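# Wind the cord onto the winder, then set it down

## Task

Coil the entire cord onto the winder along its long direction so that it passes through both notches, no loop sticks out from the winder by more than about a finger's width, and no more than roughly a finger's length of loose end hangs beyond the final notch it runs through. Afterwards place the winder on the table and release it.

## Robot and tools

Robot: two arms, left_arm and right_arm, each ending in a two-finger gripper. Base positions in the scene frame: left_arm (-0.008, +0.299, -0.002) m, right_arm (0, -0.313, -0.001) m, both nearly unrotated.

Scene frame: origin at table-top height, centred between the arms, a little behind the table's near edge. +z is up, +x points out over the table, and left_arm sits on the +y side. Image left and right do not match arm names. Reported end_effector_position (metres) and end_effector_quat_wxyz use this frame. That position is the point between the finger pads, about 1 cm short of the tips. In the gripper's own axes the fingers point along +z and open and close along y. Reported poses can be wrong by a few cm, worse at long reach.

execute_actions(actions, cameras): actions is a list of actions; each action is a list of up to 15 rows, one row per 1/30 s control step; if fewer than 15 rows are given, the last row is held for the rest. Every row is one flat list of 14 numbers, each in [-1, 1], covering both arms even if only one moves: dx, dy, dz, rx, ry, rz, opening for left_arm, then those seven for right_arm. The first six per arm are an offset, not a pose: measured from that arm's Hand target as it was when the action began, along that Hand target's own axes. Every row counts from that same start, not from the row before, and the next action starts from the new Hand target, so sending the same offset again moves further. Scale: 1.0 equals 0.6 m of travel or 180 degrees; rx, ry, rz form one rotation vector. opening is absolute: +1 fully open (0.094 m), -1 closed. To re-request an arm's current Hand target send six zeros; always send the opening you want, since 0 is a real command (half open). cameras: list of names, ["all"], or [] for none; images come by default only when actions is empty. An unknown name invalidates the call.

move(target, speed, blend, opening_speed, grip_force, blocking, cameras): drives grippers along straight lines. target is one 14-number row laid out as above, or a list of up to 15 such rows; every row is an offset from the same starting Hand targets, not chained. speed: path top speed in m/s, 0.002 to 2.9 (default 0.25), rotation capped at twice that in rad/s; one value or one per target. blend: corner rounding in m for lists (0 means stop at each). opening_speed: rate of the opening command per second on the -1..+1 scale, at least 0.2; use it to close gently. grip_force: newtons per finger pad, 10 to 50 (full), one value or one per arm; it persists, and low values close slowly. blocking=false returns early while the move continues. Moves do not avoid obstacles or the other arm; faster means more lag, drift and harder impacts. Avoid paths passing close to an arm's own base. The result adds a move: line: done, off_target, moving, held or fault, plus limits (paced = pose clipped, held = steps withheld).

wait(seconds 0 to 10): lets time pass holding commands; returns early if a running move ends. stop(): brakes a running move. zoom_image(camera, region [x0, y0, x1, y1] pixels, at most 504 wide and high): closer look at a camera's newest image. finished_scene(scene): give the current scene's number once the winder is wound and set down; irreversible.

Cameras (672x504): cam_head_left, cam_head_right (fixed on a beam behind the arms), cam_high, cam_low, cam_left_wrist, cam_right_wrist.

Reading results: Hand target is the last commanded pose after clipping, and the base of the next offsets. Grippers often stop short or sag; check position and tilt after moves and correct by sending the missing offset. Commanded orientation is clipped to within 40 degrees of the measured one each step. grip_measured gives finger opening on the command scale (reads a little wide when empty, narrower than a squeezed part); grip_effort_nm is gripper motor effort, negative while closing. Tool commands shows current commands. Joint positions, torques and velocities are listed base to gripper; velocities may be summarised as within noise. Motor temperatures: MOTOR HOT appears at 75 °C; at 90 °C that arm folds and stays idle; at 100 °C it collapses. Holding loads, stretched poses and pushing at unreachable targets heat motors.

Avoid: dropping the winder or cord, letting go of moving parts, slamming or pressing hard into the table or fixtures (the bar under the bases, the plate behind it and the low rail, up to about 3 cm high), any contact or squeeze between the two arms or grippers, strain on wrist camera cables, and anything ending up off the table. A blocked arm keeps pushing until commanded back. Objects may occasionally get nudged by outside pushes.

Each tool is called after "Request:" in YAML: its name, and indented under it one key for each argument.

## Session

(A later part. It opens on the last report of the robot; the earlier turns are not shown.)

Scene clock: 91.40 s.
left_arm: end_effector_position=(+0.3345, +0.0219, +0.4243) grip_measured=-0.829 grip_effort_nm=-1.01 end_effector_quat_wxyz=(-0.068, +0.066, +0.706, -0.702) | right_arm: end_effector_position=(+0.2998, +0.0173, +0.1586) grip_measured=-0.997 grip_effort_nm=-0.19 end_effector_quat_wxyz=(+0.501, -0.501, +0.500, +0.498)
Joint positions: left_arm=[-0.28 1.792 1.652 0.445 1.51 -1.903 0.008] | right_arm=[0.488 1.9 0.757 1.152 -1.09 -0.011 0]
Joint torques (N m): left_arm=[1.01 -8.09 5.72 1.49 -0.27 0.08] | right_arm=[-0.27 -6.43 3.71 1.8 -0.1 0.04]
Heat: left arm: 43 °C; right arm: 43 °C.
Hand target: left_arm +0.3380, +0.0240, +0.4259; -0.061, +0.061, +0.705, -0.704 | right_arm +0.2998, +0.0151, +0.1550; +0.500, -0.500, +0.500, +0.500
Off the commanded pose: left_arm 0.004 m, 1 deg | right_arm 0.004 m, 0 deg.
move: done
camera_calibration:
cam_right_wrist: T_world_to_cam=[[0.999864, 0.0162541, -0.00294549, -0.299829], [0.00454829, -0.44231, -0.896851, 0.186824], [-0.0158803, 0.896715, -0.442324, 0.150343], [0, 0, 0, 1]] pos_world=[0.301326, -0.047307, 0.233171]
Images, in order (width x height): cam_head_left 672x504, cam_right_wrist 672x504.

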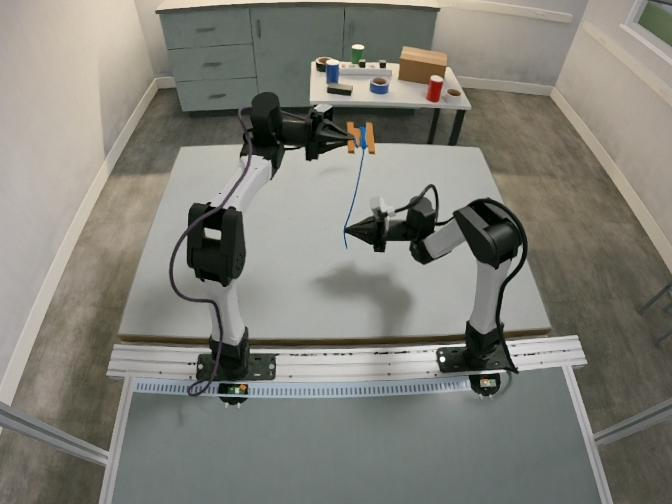

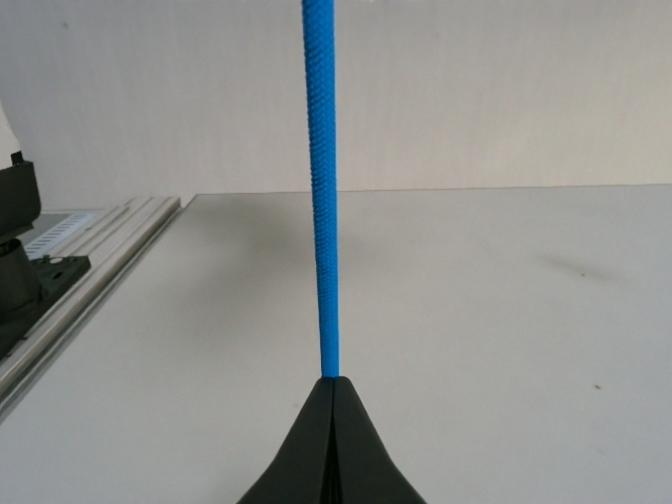

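Request:
move:
  target:
    - [0,0,0,0,0,0,-1,0,0,-0.05,0,0,0,0.2]
    - [0,0,0,0,0,0,-1,0.03,0,0.03,0,0,0,0.2]
    - [0,0,0,0,0,0,-1,0.03,0,0.03,0,0,0,-1]
  speed: 0.15
  cameras: ["cam_right_wrist","cam_head_left"]

Request:
zoom_image:
  camera: "cam_head_left"
  region: [310, 110, 430, 260]

Scene clock: 93.97 s.
left_arm: end_effector_position=(+0.3345, +0.0219, +0.4243) grip_measured=-0.829 grip_effort_nm=-1.01 end_effector_quat_wxyz=(-0.068, +0.066, +0.706, -0.702) | right_arm: end_effector_position=(+0.2948, +0.0303, +0.1323) grip_measured=-0.983 grip_effort_nm=-0.93 end_effector_quat_wxyz=(+0.488, -0.500, +0.508, +0.504)
Joint positions: left_arm=[-0.28 1.792 1.652 0.445 1.51 -1.903 0.008] | right_arm=[0.526 1.989 0.757 1.211 -1.061 -0.01 0.001]
Joint torques (N m): left_arm=[1.03 -8.1 5.68 1.47 -0.26 0.08] | right_arm=[0.51 -6.86 5.23 1.8 0.09 -0.03]
Motor temperatures (°C): left_arm=[25 36 43 39 25 25 27] | right_arm=[22 43 35 40 24 26 27]
Heat: left arm: 43 °C; right arm: 43 °C.
Hand target: left_arm +0.3380, +0.0240, +0.4259; -0.061, +0.061, +0.705, -0.704 | right_arm +0.2998, +0.0330, +0.1369; +0.500, -0.500, +0.500, +0.500
Off the commanded pose: left_arm 0.004 m, 1 deg | right_arm 0.007 m, 2 deg.
move: done
camera_calibration:
cam_right_wrist: T_world_to_cam=[[0.999197, 0.0255952, -0.0308261, -0.291558], [-0.0158069, -0.455146, -0.890276, 0.174479], [-0.0368172, 0.890049, -0.454376, 0.134956], [0, 0, 0, 1]] pos_world=[0.299051, -0.0332412, 0.207667]
Images, in order (width x height): cam_head_left 672x504, cam_right_wrist 672x504.

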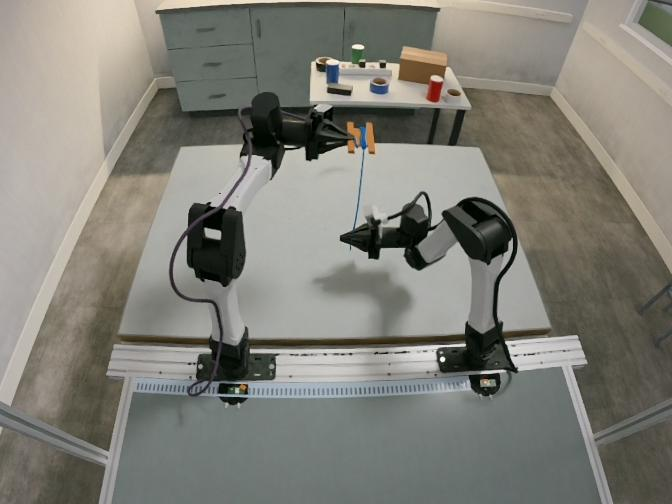

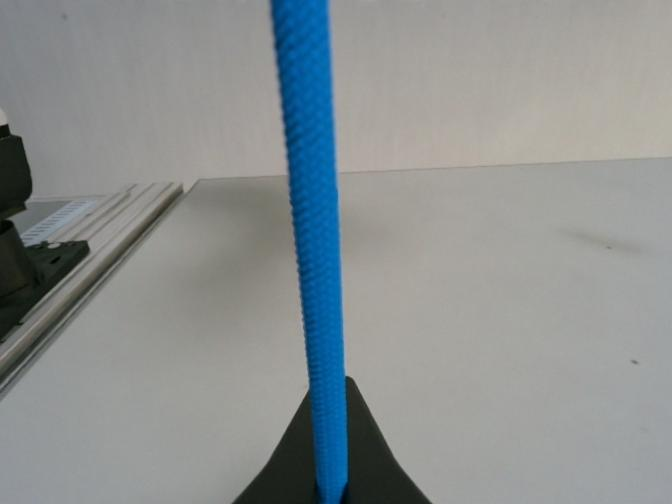

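Scaled by 3.360 from the camera's 672x504 image, which has a finer 960x720 frame.

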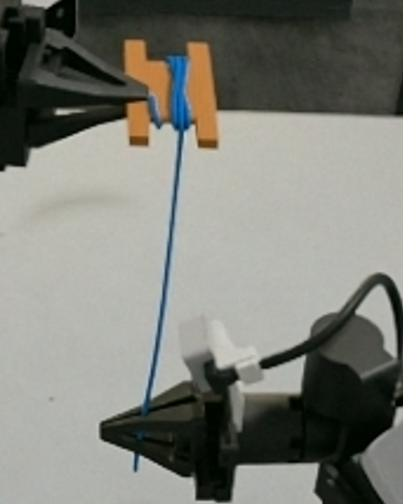

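Request:
move:
  target:
    - [0,0,0,0,0,0,-1,-0.117,-0.199,-0.042,0,0,0,-1]
    - [0,0,0,0,0,0,-1,-0.283,-0.312,-0.042,0,0,0,-1]
    - [0,0,0,0,0,0,-1,-0.483,-0.36,-0.042,0,0,0,-1]
    - [0,0,0,0,0,0,-1,-0.7,-0.278,-0.042,0,0,0,-1]
    - [0,0,0,0,0,0,-1,-0.758,-0.175,-0.042,0,0,0,-1]
    - [0,0,0,0,0,0,-1,-0.725,-0.117,-0.185,0,0,0,-1]
    - [0,0,0,0,0,0,-1,-0.692,0,-0.195,0,0,0,-1]
    - [0,0,0,0,0,0,-1,-0.642,0.125,-0.115,0,0,0,-1]
    - [0,0,0,0,0,0,-1,-0.542,0.19,0.012,0,0,0,-1]
    - [0,0,0,0,0,0,-1,-0.458,0.183,0.003,0,0,0,-1]
    - [0,0,0,0,0,0,-1,-0.355,0.125,-0.013,0,0,0,-1]
    - [0,0,0,0,0,0,-1,-0.282,0.033,-0.04,0,0,0,-1]
  blend: [0.04,0.04,0.04,0.03,0.02,0.03,0.03,0.03,0.02,0.02,0.02,0]
  speed: 0.25
  cameras: ["cam_head_left","cam_left_wrist","cam_right_wrist"]

Request:
zoom_image:
  camera: "cam_head_left"
  region: [310, 100, 430, 220]

Scene clock: 100.23 s.
left_arm: end_effector_position=(+0.3344, +0.0208, +0.4194) grip_measured=-0.829 grip_effort_nm=-1.01 end_effector_quat_wxyz=(-0.075, +0.062, +0.707, -0.700) | right_arm: end_effector_position=(+0.2819, +0.0095, +0.3036) grip_measured=-0.983 grip_effort_nm=-0.92 end_effector_quat_wxyz=(+0.497, -0.498, +0.507, +0.498)
Joint positions: left_arm=[-0.283 1.792 1.639 0.441 1.511 -1.903 0.008] | right_arm=[0.495 1.474 0.978 0.489 -1.075 -0.011 0.001]
Joint torques (N m): left_arm=[1.22 -8.18 6.72 1.54 -0.26 0.09] | right_arm=[0.25 -5.79 5.67 1.72 -0.07 0]
Heat: left arm: 43 °C; right arm: 43 °C.
Hand target: left_arm +0.3379, +0.0240, +0.4259; -0.061, +0.061, +0.705, -0.704 | right_arm +0.2800, +0.0091, +0.3060; +0.500, -0.500, +0.500, +0.500
Off the commanded pose: left_arm 0.008 m, 2 deg | right_arm 0.003 m, 1 deg.
elbow stopped short (right arm): the move would have taken joint 3 (elbow) straighter than the controller allows.
move: done
camera_calibration:
cam_left_wrist: T_world_to_cam=[[0.046643, -0.00472672, 0.9989, -0.434921], [-0.824106, 0.564939, 0.0411544, 0.286091], [-0.564512, -0.825119, 0.0224551, 0.282817], [0, 0, 0, 1]] pos_world=[0.415709, 0.0696783, 0.416318]
cam_right_wrist: T_world_to_cam=[[0.999816, 0.00860898, -0.017148, -0.277053], [-0.0114562, -0.449087, -0.893414, 0.317006], [-0.0153924, 0.893446, -0.448906, 0.222995], [0, 0, 0, 1]] pos_world=[0.284066, -0.0544855, 0.37857]
Images, in order (width x height): cam_head_left 672x504, cam_left_wrist 672x504, cam_right_wrist 672x504.

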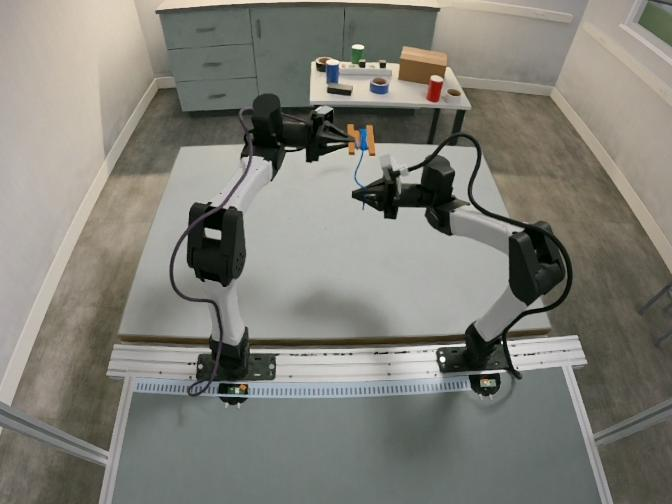

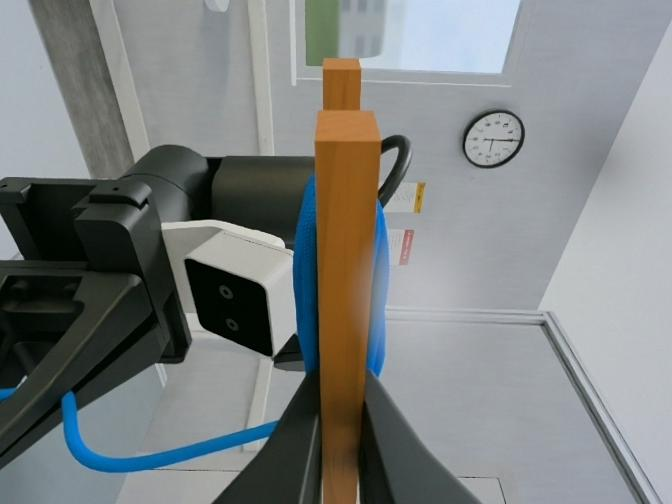

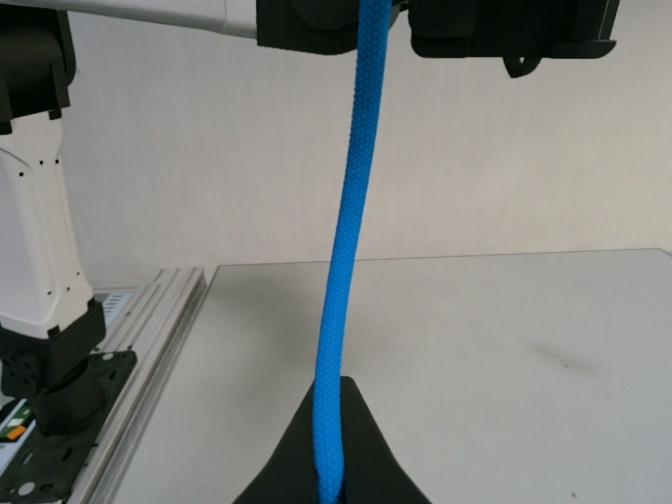

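Scaled by 4.200 from the camera's 672x504 image, which has a finer 960x720 frame.

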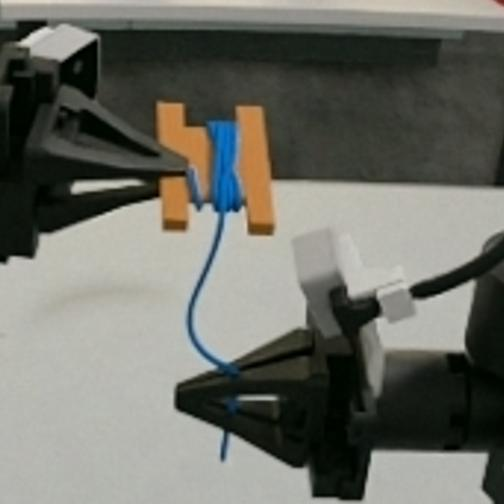

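Request:
move:
  target:
    - [0,0,0,0,0,0,-1,0.04,-0.005,0,0,0,0,-1]
    - [0,0,0,0,0,0,-1,-0.032,-0.117,-0.012,0,0,-0.1,-1]
    - [0,0,0,0,0,0,-1,-0.083,-0.2,-0.012,0,0,-0.33,-1]
    - [0,0,0,0,0,0,-1,-0.128,-0.22,-0.012,0,0,-0.42,-1]
    - [0,0,0,0,0,0,-1,-0.193,-0.242,-0.012,0,0,-0.5,-1]
    - [0,0,0,0,0,0,-1,-0.267,-0.217,-0.012,0,0,-0.6,-1]
    - [0,0,0,0,0,0,-1,-0.303,-0.15,-0.012,0,0,-0.65,-1]
    - [0,0,0,0,0,0,-1,-0.29,-0.09,-0.012,0,0,-0.65,-1]
  blend: [0,0.02,0.01,0.01,0.01,0.01,0.01,0]
  speed: 0.25
  cameras: ["cam_head_left","cam_left_wrist","cam_right_wrist"]

Request:
zoom_image:
  camera: "cam_head_left"
  region: [310, 100, 430, 200]

Scene clock: 106.40 s.
left_arm: end_effector_position=(+0.3288, +0.0219, +0.4218) grip_measured=-0.829 grip_effort_nm=-1.01 end_effector_quat_wxyz=(-0.067, +0.088, +0.707, -0.699) | right_arm: end_effector_position=(+0.3629, +0.0040, +0.4535) grip_measured=-0.983 grip_effort_nm=-0.93 end_effector_quat_wxyz=(+0.677, -0.709, -0.125, -0.157)
Joint positions: left_arm=[-0.283 1.792 1.639 0.491 1.537 -1.905 0.008] | right_arm=[0.392 1.756 1.921 -0.232 -1.133 -2.049 0.001]
Joint torques (N m): left_arm=[1.29 -8.03 6.32 1.18 -0.54 -0.01] | right_arm=[1.62 -12.25 5.55 1.72 -0.44 0.01]
Heat: left arm: 43 °C; right arm: 43 °C.
Hand target: left_arm +0.3379, +0.0240, +0.4259; -0.061, +0.061, +0.705, -0.704 | right_arm +0.3338, +0.0019, +0.4803; +0.687, -0.688, -0.166, -0.165
Off the commanded pose: left_arm 0.010 m, 3 deg | right_arm 0.039 m, 5 deg.
move: off_target (left_arm, right_arm)
camera_calibration:
cam_left_wrist: T_world_to_cam=[[-0.0011051, -0.00196808, 0.999997, -0.421897], [-0.810054, 0.586355, 0.000258802, 0.29296], [-0.586354, -0.810052, -0.00224223, 0.297886], [0, 0, 0, 1]] pos_world=[0.411514, 0.0686943, 0.422488]
cam_right_wrist: T_world_to_cam=[[-0.382074, 0.0704056, 0.921446, -0.279752], [0.801771, -0.470575, 0.368406, -0.417874], [0.459547, 0.879547, 0.123345, -0.135324], [0, 0, 0, 1]] pos_world=[0.290341, -0.0579205, 0.428416]
Images, in order (width x height): cam_head_left 672x504, cam_left_wrist 672x504, cam_right_wrist 672x504.

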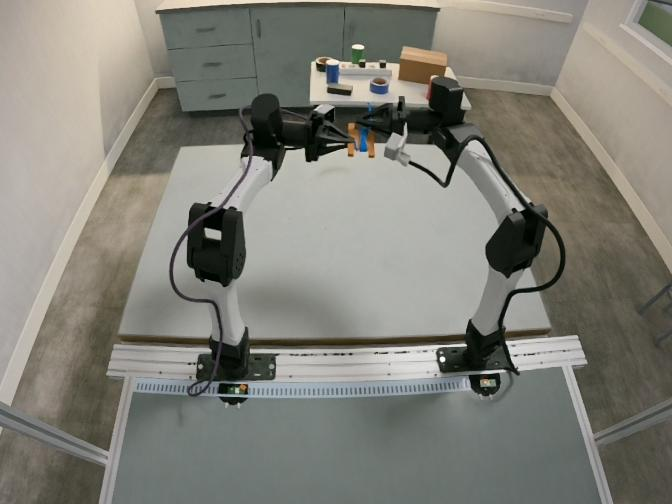

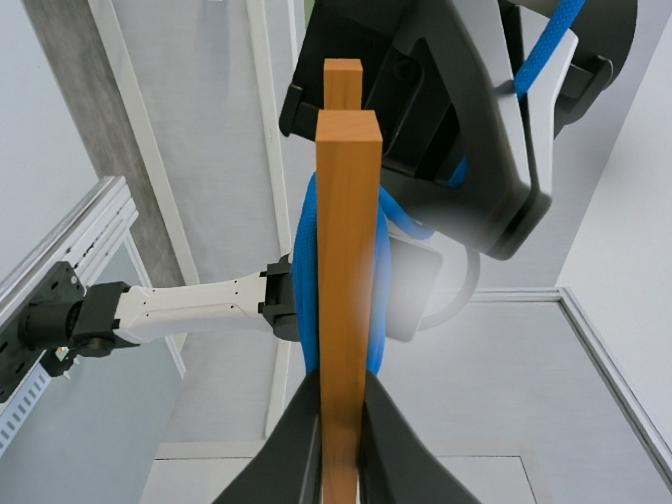

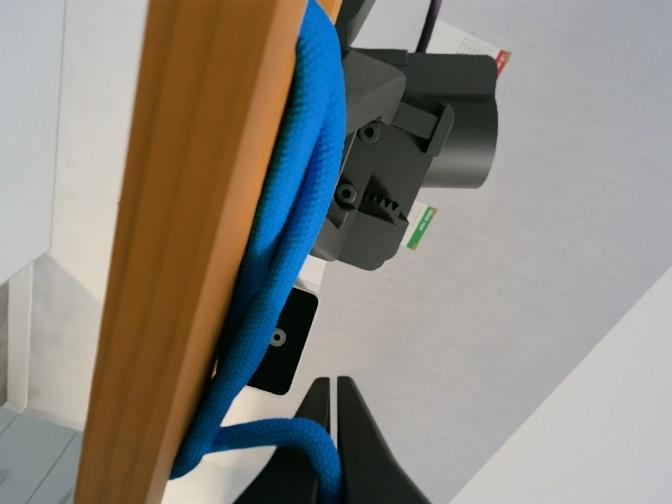

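Scaled by 4.200 from the camera's 672x504 image, which has a finer 960x720 frame.

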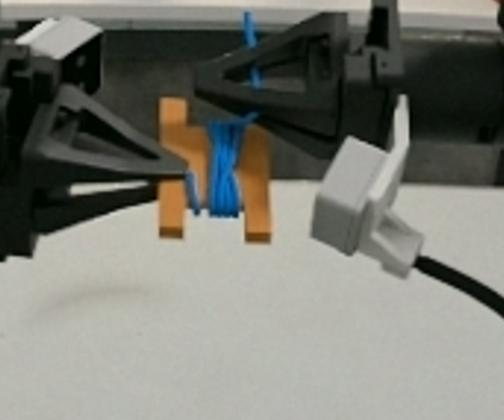

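Request:
move:
  target: [0,0,0,0,0,0,-1,0.003,0.024,0,0,0,0,-0.885]
  cameras: ["cam_right_wrist","cam_left_wrist"]

Request:
execute_actions:
  actions: []
  cameras: ["cam_head_left"]

Request:
zoom_image:
  camera: "cam_head_left"
  region: [310, 100, 430, 200]

Scene clock: 108.10 s.
left_arm: end_effector_position=(+0.3338, +0.0214, +0.4219) grip_measured=-0.829 grip_effort_nm=-1.01 end_effector_quat_wxyz=(-0.068, +0.069, +0.706, -0.702) | right_arm: end_effector_position=(+0.3498, +0.0038, +0.4631) grip_measured=-0.887 grip_effort_nm=0.07 end_effector_quat_wxyz=(+0.684, -0.693, -0.156, -0.166)
Joint positions: left_arm=[-0.282 1.792 1.639 0.473 1.511 -1.913 0.008] | right_arm=[0.397 1.728 1.888 -0.165 -1.164 -2.05 0.005]
Joint torques (N m): left_arm=[1.13 -8.06 6.52 1.35 -0.28 0.06] | right_arm=[0.25 -8.72 4.74 1.61 -0.14 0.07]
Heat: left arm: 43 °C; right arm: 43 °C.
Hand target: left_arm +0.3379, +0.0240, +0.4259; -0.061, +0.061, +0.705, -0.704 | right_arm +0.3420, +0.0019, +0.4682; +0.687, -0.688, -0.165, -0.165
Off the commanded pose: left_arm 0.006 m, 1 deg | right_arm 0.010 m, 1 deg.
move: done
camera_calibration:
cam_left_wrist: T_world_to_cam=[[0.0264556, 0.00096233, 0.99965, -0.431115], [-0.824769, 0.565069, 0.0212835, 0.293864], [-0.56485, -0.825043, 0.0157429, 0.28582], [0, 0, 0, 1]] pos_world=[0.415221, 0.0701749, 0.420209]
cam_right_wrist: T_world_to_cam=[[-0.436835, 0.0323421, 0.89896, -0.263989], [0.796393, -0.450754, 0.403211, -0.425333], [0.41825, 0.892062, 0.171148, -0.138028], [0, 0, 0, 1]] pos_world=[0.281143, -0.060053, 0.432438]
Images, in order (width x height): cam_left_wrist 672x504, cam_right_wrist 672x504.

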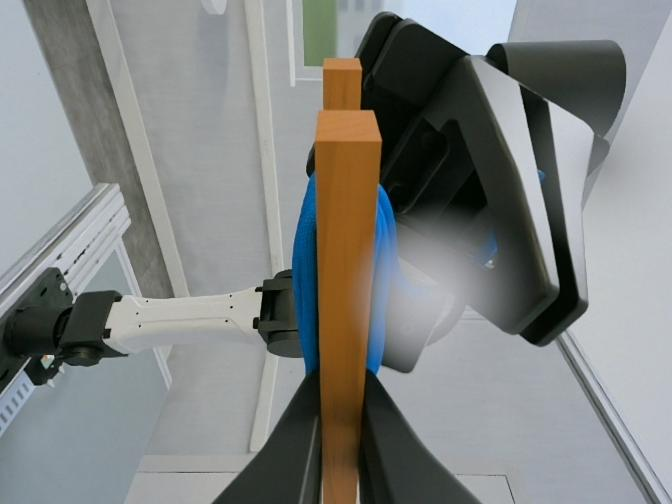

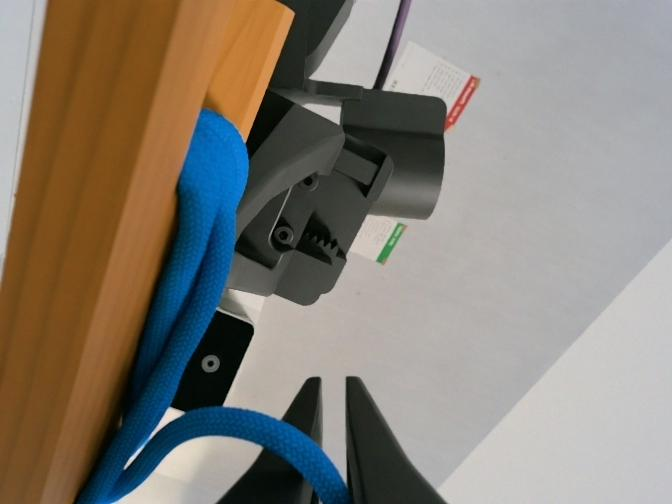

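Scene clock: 108.10 s.
left_arm: end_effector_position=(+0.3338, +0.0214, +0.4219) grip_measured=-0.829 grip_effort_nm=-1.01 end_effector_quat_wxyz=(-0.068, +0.069, +0.706, -0.702) | right_arm: end_effector_position=(+0.3498, +0.0038, +0.4631) grip_measured=-0.887 grip_effort_nm=0.07 end_effector_quat_wxyz=(+0.684, -0.693, -0.156, -0.166)
Joint positions: left_arm=[-0.282 1.792 1.639 0.473 1.511 -1.913 0.008] | right_arm=[0.397 1.728 1.888 -0.165 -1.164 -2.05 0.005]
Joint velocities: within noise
Joint torques (N m): left_arm=[1.13 -8.06 6.52 1.35 -0.28 0.06] | right_arm=[0.25 -8.72 4.74 1.61 -0.14 0.07]
Motor temperatures (°C): left_arm=[25 36 43 39 25 25 28] | right_arm=[22 43 36 39 24 26 27]
Heat: left arm: 43 °C; right arm: 43 °C.
Hand target: left_arm +0.3379, +0.0240, +0.4259; -0.061, +0.061, +0.705, -0.704 | right_arm +0.3420, +0.0019, +0.4682; +0.687, -0.688, -0.165, -0.165
Tool commands: left_gripper/opening=-1.0 right_gripper/opening=-0.885
Off the commanded pose: left_arm 0.006 m, 1 deg | right_arm 0.010 m, 1 deg.
Images, in order (width x height): cam_head_left 672x504.

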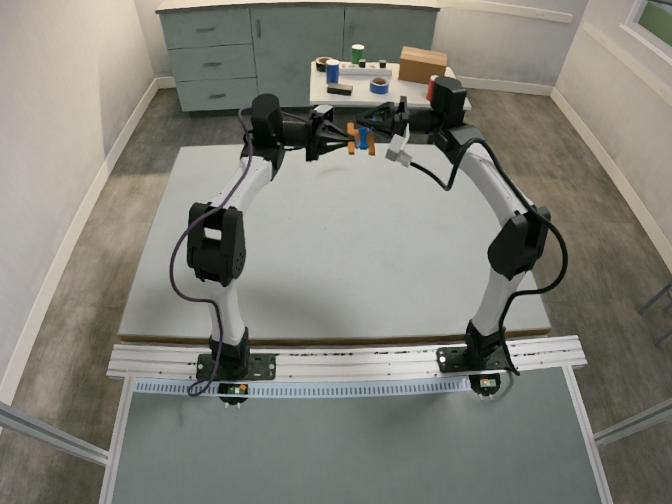

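Scaled by 4.200 from the camera's 672x504 image, which has a finer 960x720 frame.

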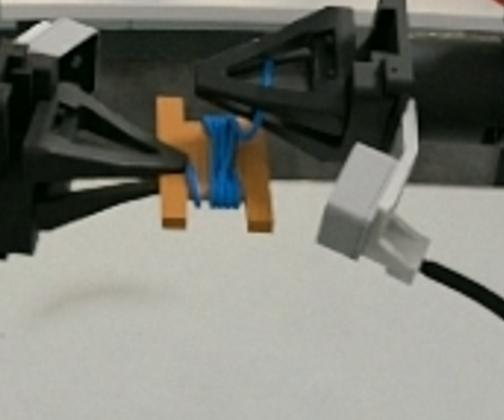

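Request:
move:
  target:
    - [0,0,0,0,0,0,-1,0,0,0,0,0,0,-1]
    - [0,0,0,0,0,0,-1,-0.049,-0.014,0.012,0,0,0,-1]
  speed: 0.12
  cameras: ["cam_right_wrist","cam_left_wrist","cam_head_left"]

Request:
zoom_image:
  camera: "cam_head_left"
  region: [310, 100, 430, 200]

Scene clock: 109.93 s.
left_arm: end_effector_position=(+0.3288, +0.0224, +0.4200) grip_measured=-0.829 grip_effort_nm=-1.01 end_effector_quat_wxyz=(-0.078, +0.079, +0.708, -0.697) | right_arm: end_effector_position=(+0.3334, +0.0090, +0.4488) grip_measured=-0.986 grip_effort_nm=-0.74 end_effector_quat_wxyz=(+0.680, -0.700, -0.141, -0.169)
Joint positions: left_arm=[-0.282 1.792 1.639 0.472 1.542 -1.913 0.008] | right_arm=[0.434 1.642 1.743 -0.126 -1.099 -2.05 0.001]
Joint torques (N m): left_arm=[1.18 -8.08 6.42 1.32 -0.59 0.07] | right_arm=[1.58 -10.06 5.04 1.57 -0.33 0.07]
Heat: left arm: 43 °C; right arm: 44 °C.
Hand target: left_arm +0.3379, +0.0240, +0.4259; -0.061, +0.061, +0.705, -0.704 | right_arm +0.3120, +0.0091, +0.4623; +0.687, -0.688, -0.165, -0.165
Off the commanded pose: left_arm 0.011 m, 3 deg | right_arm 0.025 m, 3 deg.
move: off_target (left_arm, right_arm)
camera_calibration:
cam_left_wrist: T_world_to_cam=[[0.0252791, -0.0103454, 0.999627, -0.428435], [-0.807822, 0.58883, 0.0265226, 0.280814], [-0.588885, -0.808191, 0.00652783, 0.295333], [0, 0, 0, 1]] pos_world=[0.411595, 0.0689016, 0.418899]
cam_right_wrist: T_world_to_cam=[[-0.419077, 0.0527656, 0.906416, -0.267911], [0.790904, -0.469083, 0.392978, -0.397636], [0.44592, 0.881576, 0.154849, -0.135143], [0, 0, 0, 1]] pos_world=[0.26248, -0.0532488, 0.420028]
Images, in order (width x height): cam_head_left 672x504, cam_left_wrist 672x504, cam_right_wrist 672x504.

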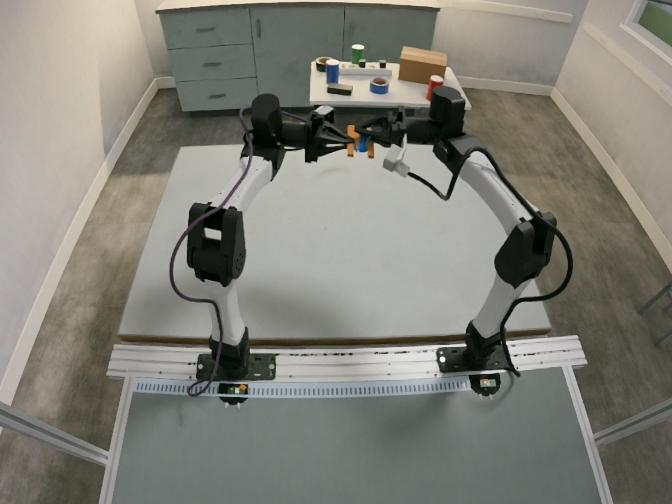

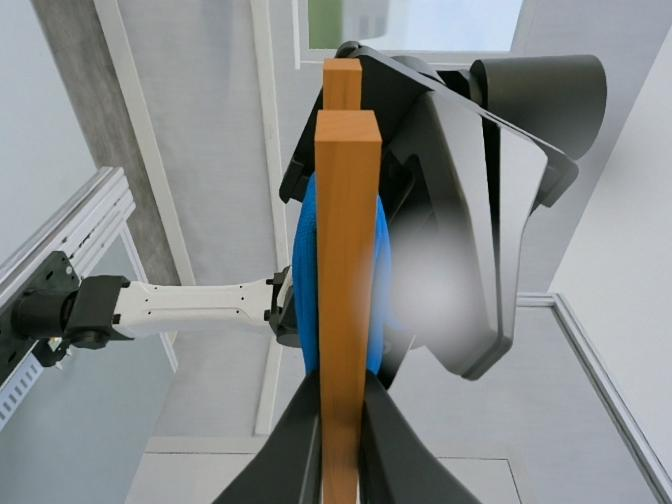

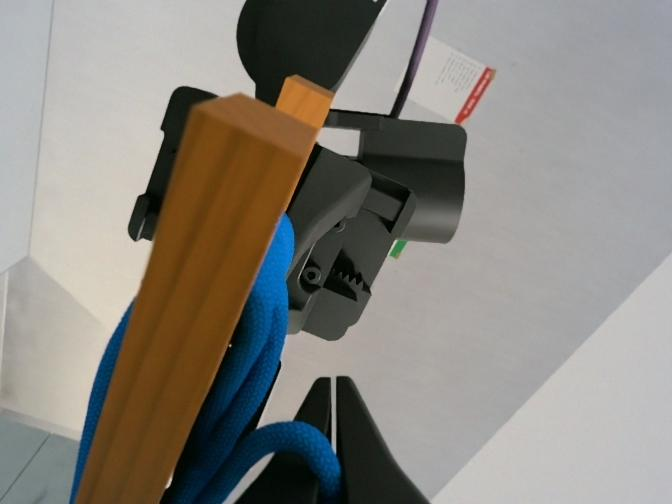

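Scaled by 4.200 from the camera's 672x504 image, which has a finer 960x720 frame.

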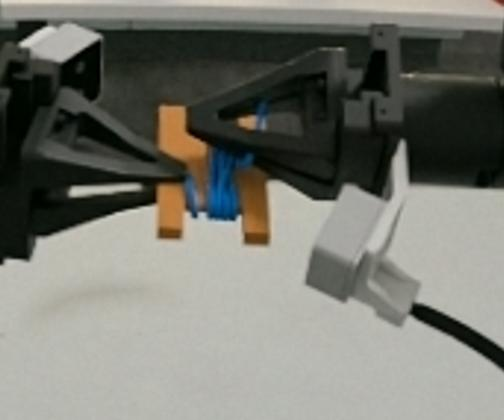

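Request:
move:
  target:
    - [0,0,0,0,0,0,-1,0.016,0.023,0,0,0,0,-1]
    - [0,0,0,0,0,0,-1,0.016,0.023,0,0,0,0,-0.6]
    - [0,0,0,0,0,0,-1,0.016,0.023,-0.24,0,0,0,-0.6]
  speed: 0.15
  cameras: ["cam_right_wrist","cam_left_wrist","cam_head_left"]

Request:
zoom_image:
  camera: "cam_head_left"
  region: [310, 100, 430, 200]

Scene clock: 113.40 s.
left_arm: end_effector_position=(+0.3339, +0.0213, +0.4214) grip_measured=-0.829 grip_effort_nm=-1.01 end_effector_quat_wxyz=(-0.070, +0.067, +0.706, -0.702) | right_arm: end_effector_position=(+0.3372, -0.1340, +0.4491) grip_measured=-0.602 grip_effort_nm=0.08 end_effector_quat_wxyz=(+0.685, -0.692, -0.155, -0.164)
Joint positions: left_arm=[-0.282 1.792 1.639 0.467 1.511 -1.913 0.008] | right_arm=[0.014 1.551 1.634 -0.091 -1.55 -2.05 0.019]
Joint torques (N m): left_arm=[1.14 -8.03 6.54 1.4 -0.3 0.09] | right_arm=[0.23 -7.68 4.74 1.3 -0.17 0.12]
Heat: left arm: 43 °C; right arm: 43 °C.
Hand target: left_arm +0.3379, +0.0240, +0.4259; -0.061, +0.061, +0.705, -0.704 | right_arm +0.3268, -0.1349, +0.4544; +0.687, -0.688, -0.165, -0.165
Off the commanded pose: left_arm 0.007 m, 1 deg | right_arm 0.012 m, 1 deg.
move: off_target (right_arm); target 2's new opening was sent with right_arm's hand 0.007 m and 3 deg from that target
camera_calibration:
cam_left_wrist: T_world_to_cam=[[0.0320185, -0.000433419, 0.999487, -0.432464], [-0.824714, 0.564921, 0.0266646, 0.291691], [-0.564643, -0.825145, 0.0177305, 0.284975], [0, 0, 0, 1]] pos_world=[0.415318, 0.0701757, 0.419412]
cam_right_wrist: T_world_to_cam=[[-0.433041, 0.0299826, 0.900875, -0.254837], [0.798761, -0.450361, 0.398944, -0.470632], [0.41768, 0.892343, 0.171076, -0.00712314], [0, 0, 0, 1]] pos_world=[0.268543, -0.197957, 0.418551]
Images, in order (width x height): cam_head_left 672x504, cam_left_wrist 672x504, cam_right_wrist 672x504.

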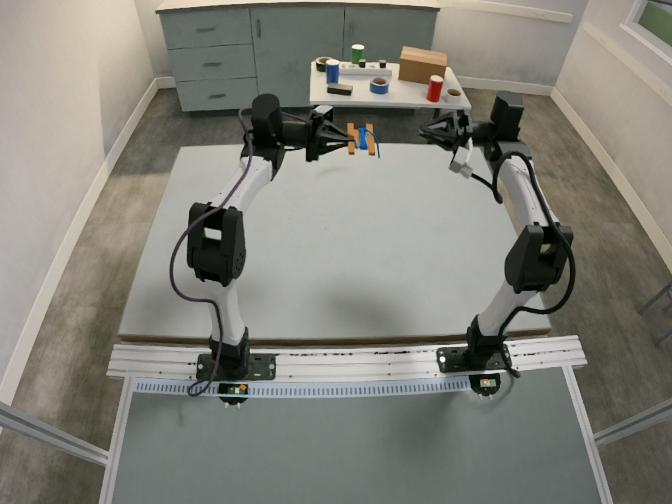

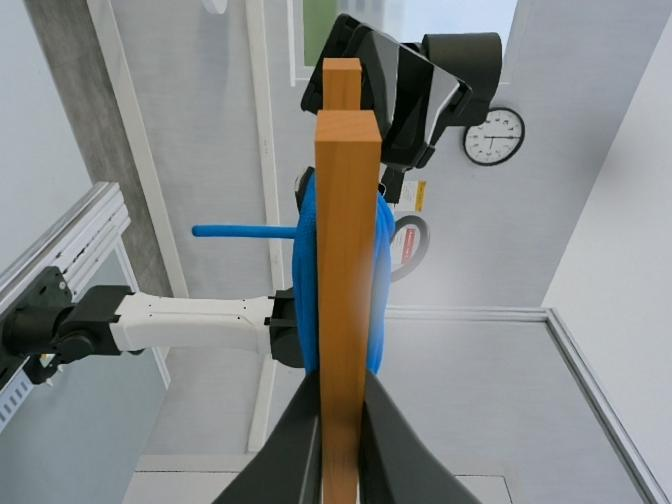

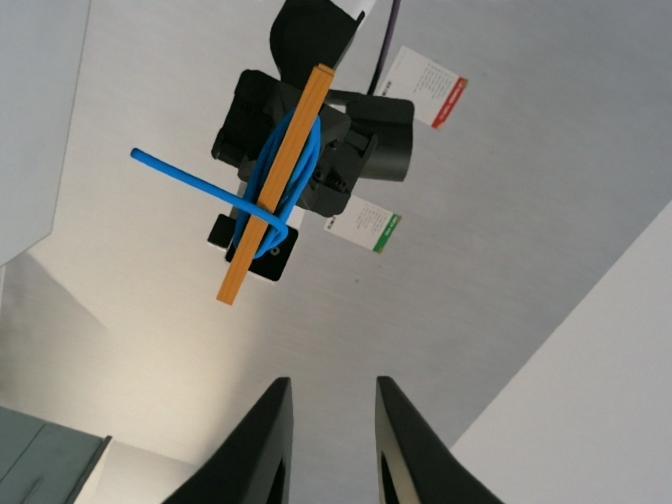

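Scaled by 4.200 from the camera's 672x504 image, which has a finer 960x720 frame.

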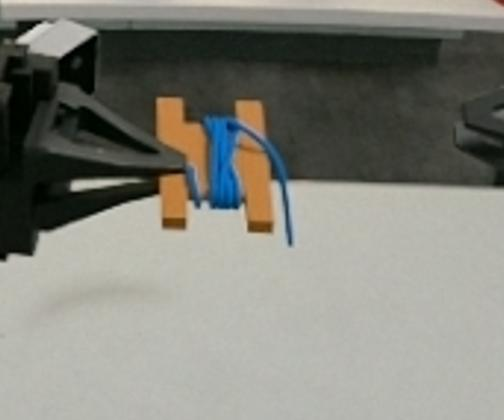

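Request:
move:
  target: [0,0,0,0,0,0,-1,-0.0077,0.125,0,0,0,0.65,0.3]
  speed: 0.4
  cameras: ["cam_right_wrist"]

Scene clock: 117.40 s.
left_arm: end_effector_position=(+0.3339, +0.0213, +0.4214) grip_measured=-0.829 grip_effort_nm=-1.01 end_effector_quat_wxyz=(-0.070, +0.067, +0.706, -0.702) | right_arm: end_effector_position=(+0.3569, -0.1343, +0.3803) grip_measured=+0.298 grip_effort_nm=0.07 end_effector_quat_wxyz=(+0.493, -0.499, +0.508, +0.499)
Joint positions: left_arm=[-0.282 1.792 1.639 0.467 1.511 -1.913 0.008] | right_arm=[0.014 1.702 1.728 -0.8 -1.558 -0.774 0.061]
Joint torques (N m): left_arm=[1.14 -8.05 6.54 1.38 -0.3 0.09] | right_arm=[0.28 -6.74 6.57 1.25 -0.53 -0.01]
Heat: left arm: 43 °C; right arm: 43 °C.
Hand target: left_arm +0.3379, +0.0240, +0.4259; -0.061, +0.061, +0.705, -0.704 | right_arm +0.3568, -0.1349, +0.3856; +0.500, -0.500, +0.500, +0.500
Off the commanded pose: left_arm 0.007 m, 1 deg | right_arm 0.005 m, 1 deg.
joint sent to its limit (right arm) — joint 5 (wrist yaw), lower limit. The joint targets still meet the commanded pose.
move: done
camera_calibration:
cam_right_wrist: T_world_to_cam=[[0.99967, 0.0134277, -0.0218944, -0.34694], [-0.0134105, -0.454141, -0.890829, 0.320852], [-0.0219049, 0.890829, -0.453811, 0.391017], [0, 0, 0, 1]] pos_world=[0.359693, -0.197958, 0.455676]
Images, in order (width x height): cam_right_wrist 672x504.

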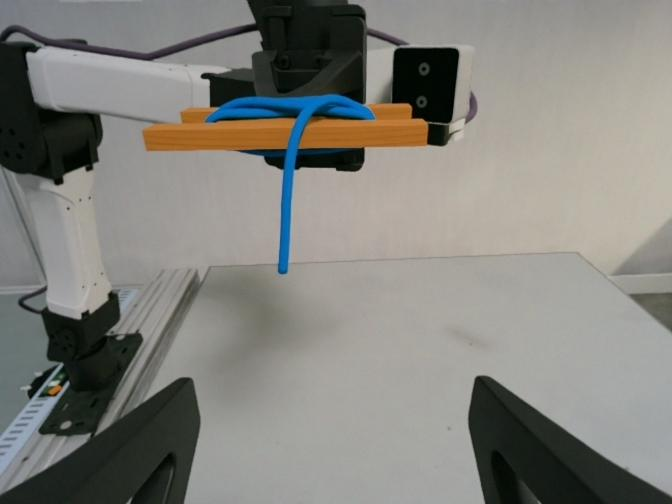

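Request:
move:
  target:
    - [0,0,0,0,0,0,-1,-0.016,0.038,0,0,0,0,0.1]
    - [0,0,0,0,0,0,-1,-0.016,0.038,0.147,0,0,0,0.1]
    - [0,0,0,0,0,0,-1,-0.016,0.038,0.147,0,0,0,-1]
  speed: 0.15
  blend: [0.01,0,0]
  cameras: ["cam_right_wrist","cam_head_left"]

Request:
zoom_image:
  camera: "cam_head_left"
  region: [310, 100, 430, 200]

Scene clock: 120.90 s.
left_arm: end_effector_position=(+0.3339, +0.0213, +0.4214) grip_measured=-0.829 grip_effort_nm=-1.01 end_effector_quat_wxyz=(-0.070, +0.067, +0.706, -0.702) | right_arm: end_effector_position=(+0.3421, -0.0472, +0.3864) grip_measured=-0.965 grip_effort_nm=-1.05 end_effector_quat_wxyz=(+0.490, -0.495, +0.510, +0.505)
Joint positions: left_arm=[-0.282 1.792 1.639 0.467 1.511 -1.913 0.008] | right_arm=[0.267 1.581 1.417 0.147 -1.312 -0.002 0.002]
Joint torques (N m): left_arm=[1.13 -8.05 6.57 1.39 -0.28 0.08] | right_arm=[0.95 -8.96 4.96 1.62 0.05 -0.06]
Heat: left arm: 43 °C; right arm: 43 °C.
Hand target: left_arm +0.3379, +0.0240, +0.4259; -0.061, +0.061, +0.705, -0.704 | right_arm +0.3340, -0.0466, +0.3951; +0.500, -0.500, +0.500, +0.500
Off the commanded pose: left_arm 0.007 m, 1 deg | right_arm 0.012 m, 2 deg.
move: off_target (right_arm); target 3's new opening was sent with right_arm's hand 0.012 m and 2 deg from that target
camera_calibration:
cam_right_wrist: T_world_to_cam=[[0.999188, 0.0168156, -0.0366153, -0.327214], [-0.025147, -0.449771, -0.89279, 0.370593], [-0.0314813, 0.892986, -0.448983, 0.317315], [0, 0, 0, 1]] pos_world=[0.346257, -0.111174, 0.46135]
Images, in order (width x height): cam_head_left 672x504, cam_right_wrist 672x504.

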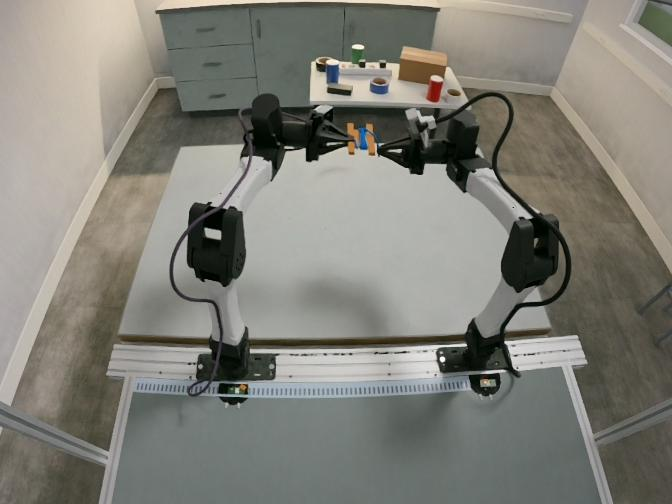

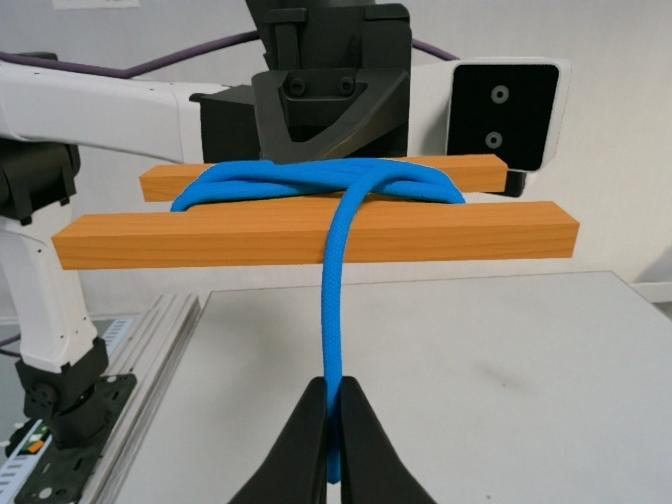

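Scaled by 4.200 from the camera's 672x504 image, which has a finer 960x720 frame.

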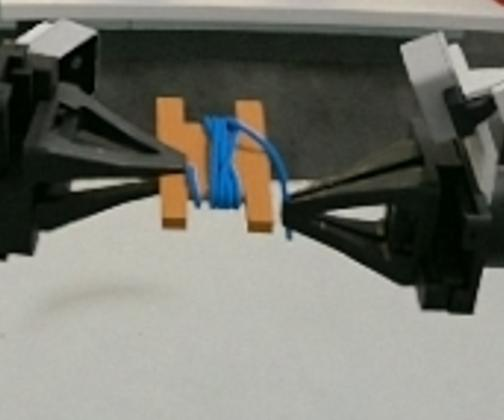

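Request:
move:
  target:
    - [0,0,0,0,0,0,-1,-0.1015,0,-0.022,0,0,0.15,-1]
    - [0,0,0,0,0,0,-1,-0.125,0.027,0.061,0,0,0.4,-1]
    - [0,0,0,0,0,0,-1,-0.0965,0.078,0.091,0,0,0.5,-1]
  speed: 0.2
  blend: [0.01,0.01,0]
  cameras: ["cam_right_wrist","cam_head_left","cam_left_wrist"]

Request:
zoom_image:
  camera: "cam_head_left"
  region: [310, 100, 430, 200]

Scene clock: 125.90 s.
left_arm: end_effector_position=(+0.3339, +0.0214, +0.4214) grip_measured=-0.829 grip_effort_nm=-1.01 end_effector_quat_wxyz=(-0.070, +0.067, +0.706, -0.701) | right_arm: end_effector_position=(+0.2988, +0.0088, +0.4436) grip_measured=-0.965 grip_effort_nm=-1.05 end_effector_quat_wxyz=(-0.001, +0.010, +0.713, +0.702)
Joint positions: left_arm=[-0.282 1.792 1.639 0.467 1.512 -1.913 0.008] | right_arm=[0.471 1.534 1.605 -0.092 -1.095 1.552 0.002]
Joint torques (N m): left_arm=[1.16 -8.03 6.54 1.38 -0.29 0.08] | right_arm=[1.29 -8.24 5.35 1.76 -0.06 0.02]
Heat: left arm: 43 °C; right arm: 43 °C.
Hand target: left_arm +0.3379, +0.0240, +0.4259; -0.061, +0.061, +0.705, -0.704 | right_arm +0.2871, +0.0079, +0.4530; +0.000, +0.000, +0.707, +0.707
Off the commanded pose: left_arm 0.007 m, 1 deg | right_arm 0.015 m, 1 deg.
move: off_target (right_arm)
camera_calibration:
cam_left_wrist: T_world_to_cam=[[0.0320386, -0.000584728, 0.999486, -0.432462], [-0.82451, 0.565214, 0.0267604, 0.291545], [-0.56494, -0.824944, 0.0176266, 0.285128], [0, 0, 0, 1]] pos_world=[0.415317, 0.070176, 0.419412]
cam_right_wrist: T_world_to_cam=[[-0.0217063, 0.00192948, -0.999763, 0.449616], [-0.903381, -0.428428, 0.0187868, 0.30364], [-0.42829, 0.903574, 0.0110426, 0.206072], [0, 0, 0, 1]] pos_world=[0.372321, -0.056981, 0.44153]
Images, in order (width x height): cam_head_left 672x504, cam_left_wrist 672x504, cam_right_wrist 672x504.

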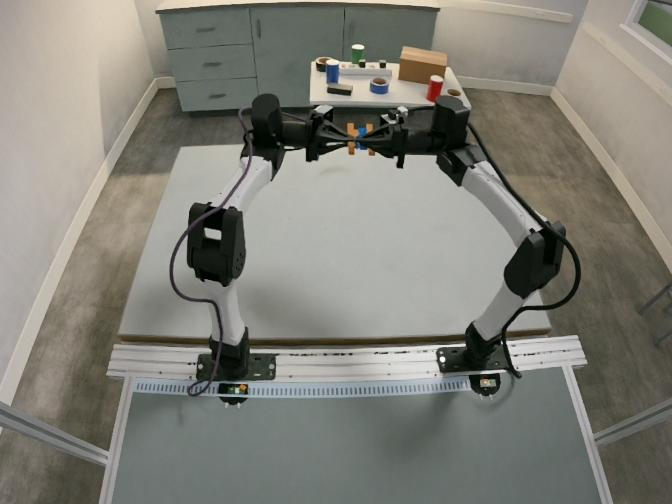

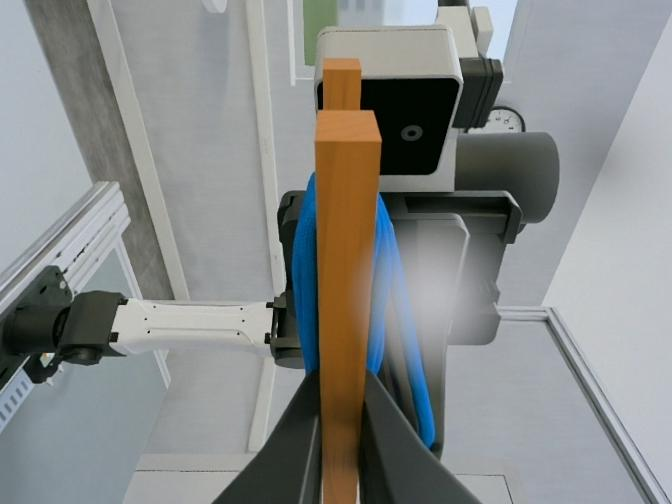

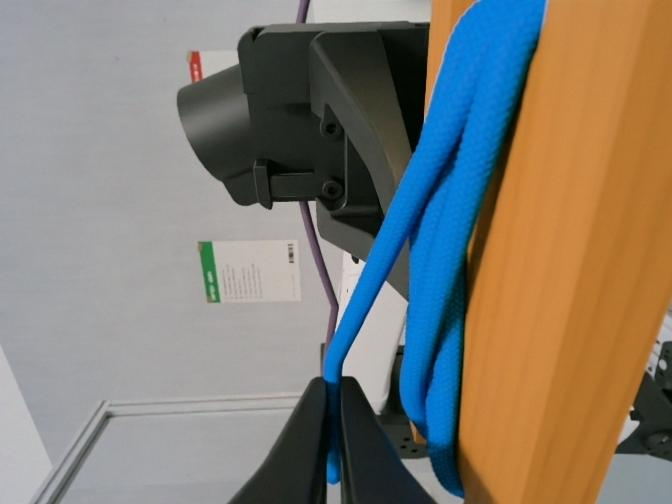

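Scaled by 4.200 from the camera's 672x504 image, which has a finer 960x720 frame.

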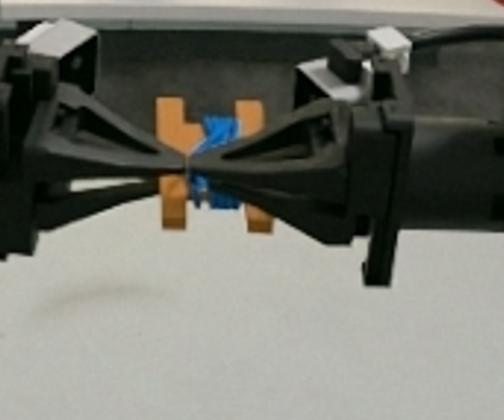

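Request:
move:
  target:
    - [0,0,0,0,0,0,-1,0.013,0.004,-0.018,0,0,0,-1]
    - [0,0,0,0,0,0,-1,0.013,0.004,-0.018,0,0,0,-0.75]
    - [0,0,0,0,0,0,-1,0.013,0.0,-0.25,0,0,0,-0.75]
  speed: 0.15
  cameras: ["cam_right_wrist","cam_head_left","cam_left_wrist"]

Request:
zoom_image:
  camera: "cam_head_left"
  region: [320, 110, 400, 170]

Scene clock: 129.00 s.
left_arm: end_effector_position=(+0.3340, +0.0213, +0.4214) grip_measured=-0.829 grip_effort_nm=-1.01 end_effector_quat_wxyz=(-0.070, +0.067, +0.706, -0.701) | right_arm: end_effector_position=(+0.2874, -0.1406, +0.4516) grip_measured=-0.752 grip_effort_nm=0.07 end_effector_quat_wxyz=(+0.016, +0.009, +0.709, +0.705)
Joint positions: left_arm=[-0.282 1.792 1.639 0.466 1.511 -1.913 0.008] | right_arm=[-0.009 1.356 1.463 -0.092 -1.553 1.561 0.012]
Joint torques (N m): left_arm=[1.13 -8.06 6.54 1.4 -0.29 0.08] | right_arm=[-0.13 -5.65 4.75 1.25 -0.15 0.04]
Heat: left arm: 43 °C; right arm: 43 °C.
Hand target: left_arm +0.3379, +0.0240, +0.4259; -0.061, +0.061, +0.705, -0.704 | right_arm +0.2793, -0.1421, +0.4530; +0.000, +0.000, +0.707, +0.707
Off the commanded pose: left_arm 0.007 m, 1 deg | right_arm 0.008 m, 2 deg.
joint sent to its limit (right arm) — joint 5 (wrist yaw), lower limit. The joint targets still meet the commanded pose.
move: done; target 2's new opening was sent with right_arm's hand 0.017 m and 2 deg from that target
camera_calibration:
cam_left_wrist: T_world_to_cam=[[0.0327587, -0.000610669, 0.999463, -0.43265], [-0.824693, 0.564917, 0.0273756, 0.291387], [-0.564631, -0.825147, 0.0180024, 0.284858], [0, 0, 0, 1]] pos_world=[0.415317, 0.0701758, 0.419312]
cam_right_wrist: T_world_to_cam=[[0.00316986, 0.0110193, -0.999934, 0.451828], [-0.912601, -0.408785, -0.00739782, 0.246408], [-0.40884, 0.912564, 0.00876038, 0.332803], [0, 0, 0, 1]] pos_world=[0.359503, -0.207955, 0.450706]
Images, in order (width x height): cam_head_left 672x504, cam_left_wrist 672x504, cam_right_wrist 672x504.

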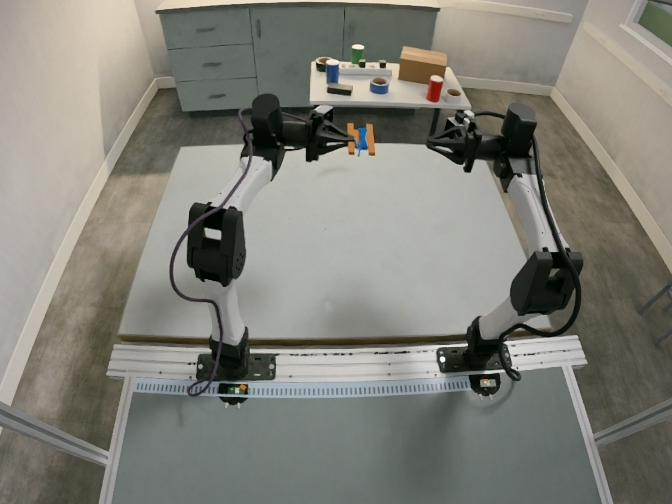

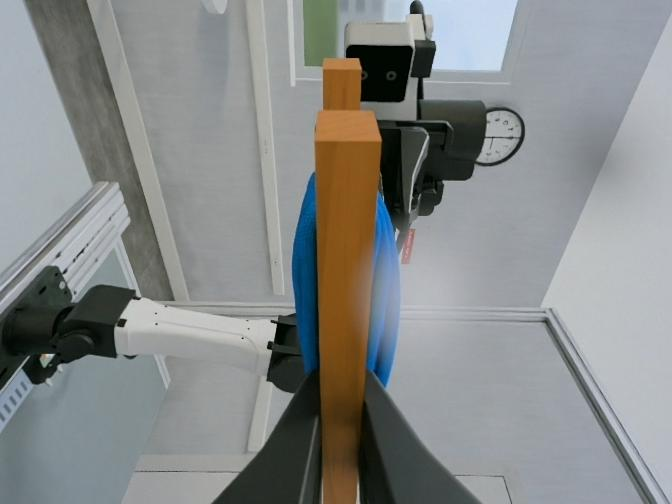

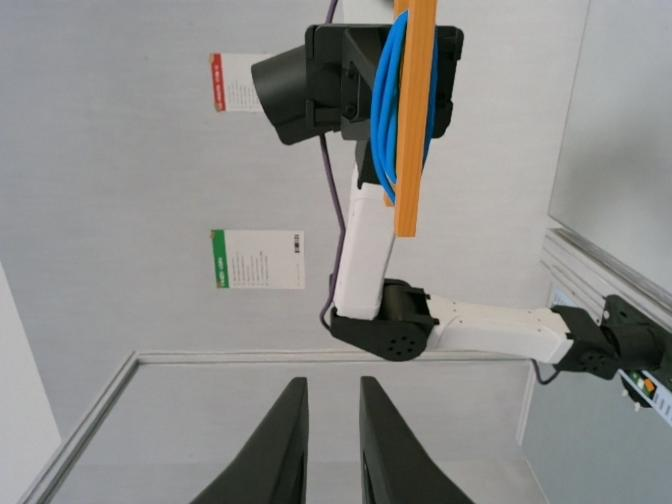

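Scaled by 6.300 from the camera's 672x504 image, which has a finer 960x720 frame.

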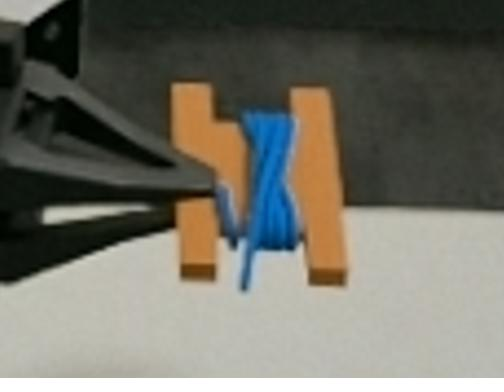

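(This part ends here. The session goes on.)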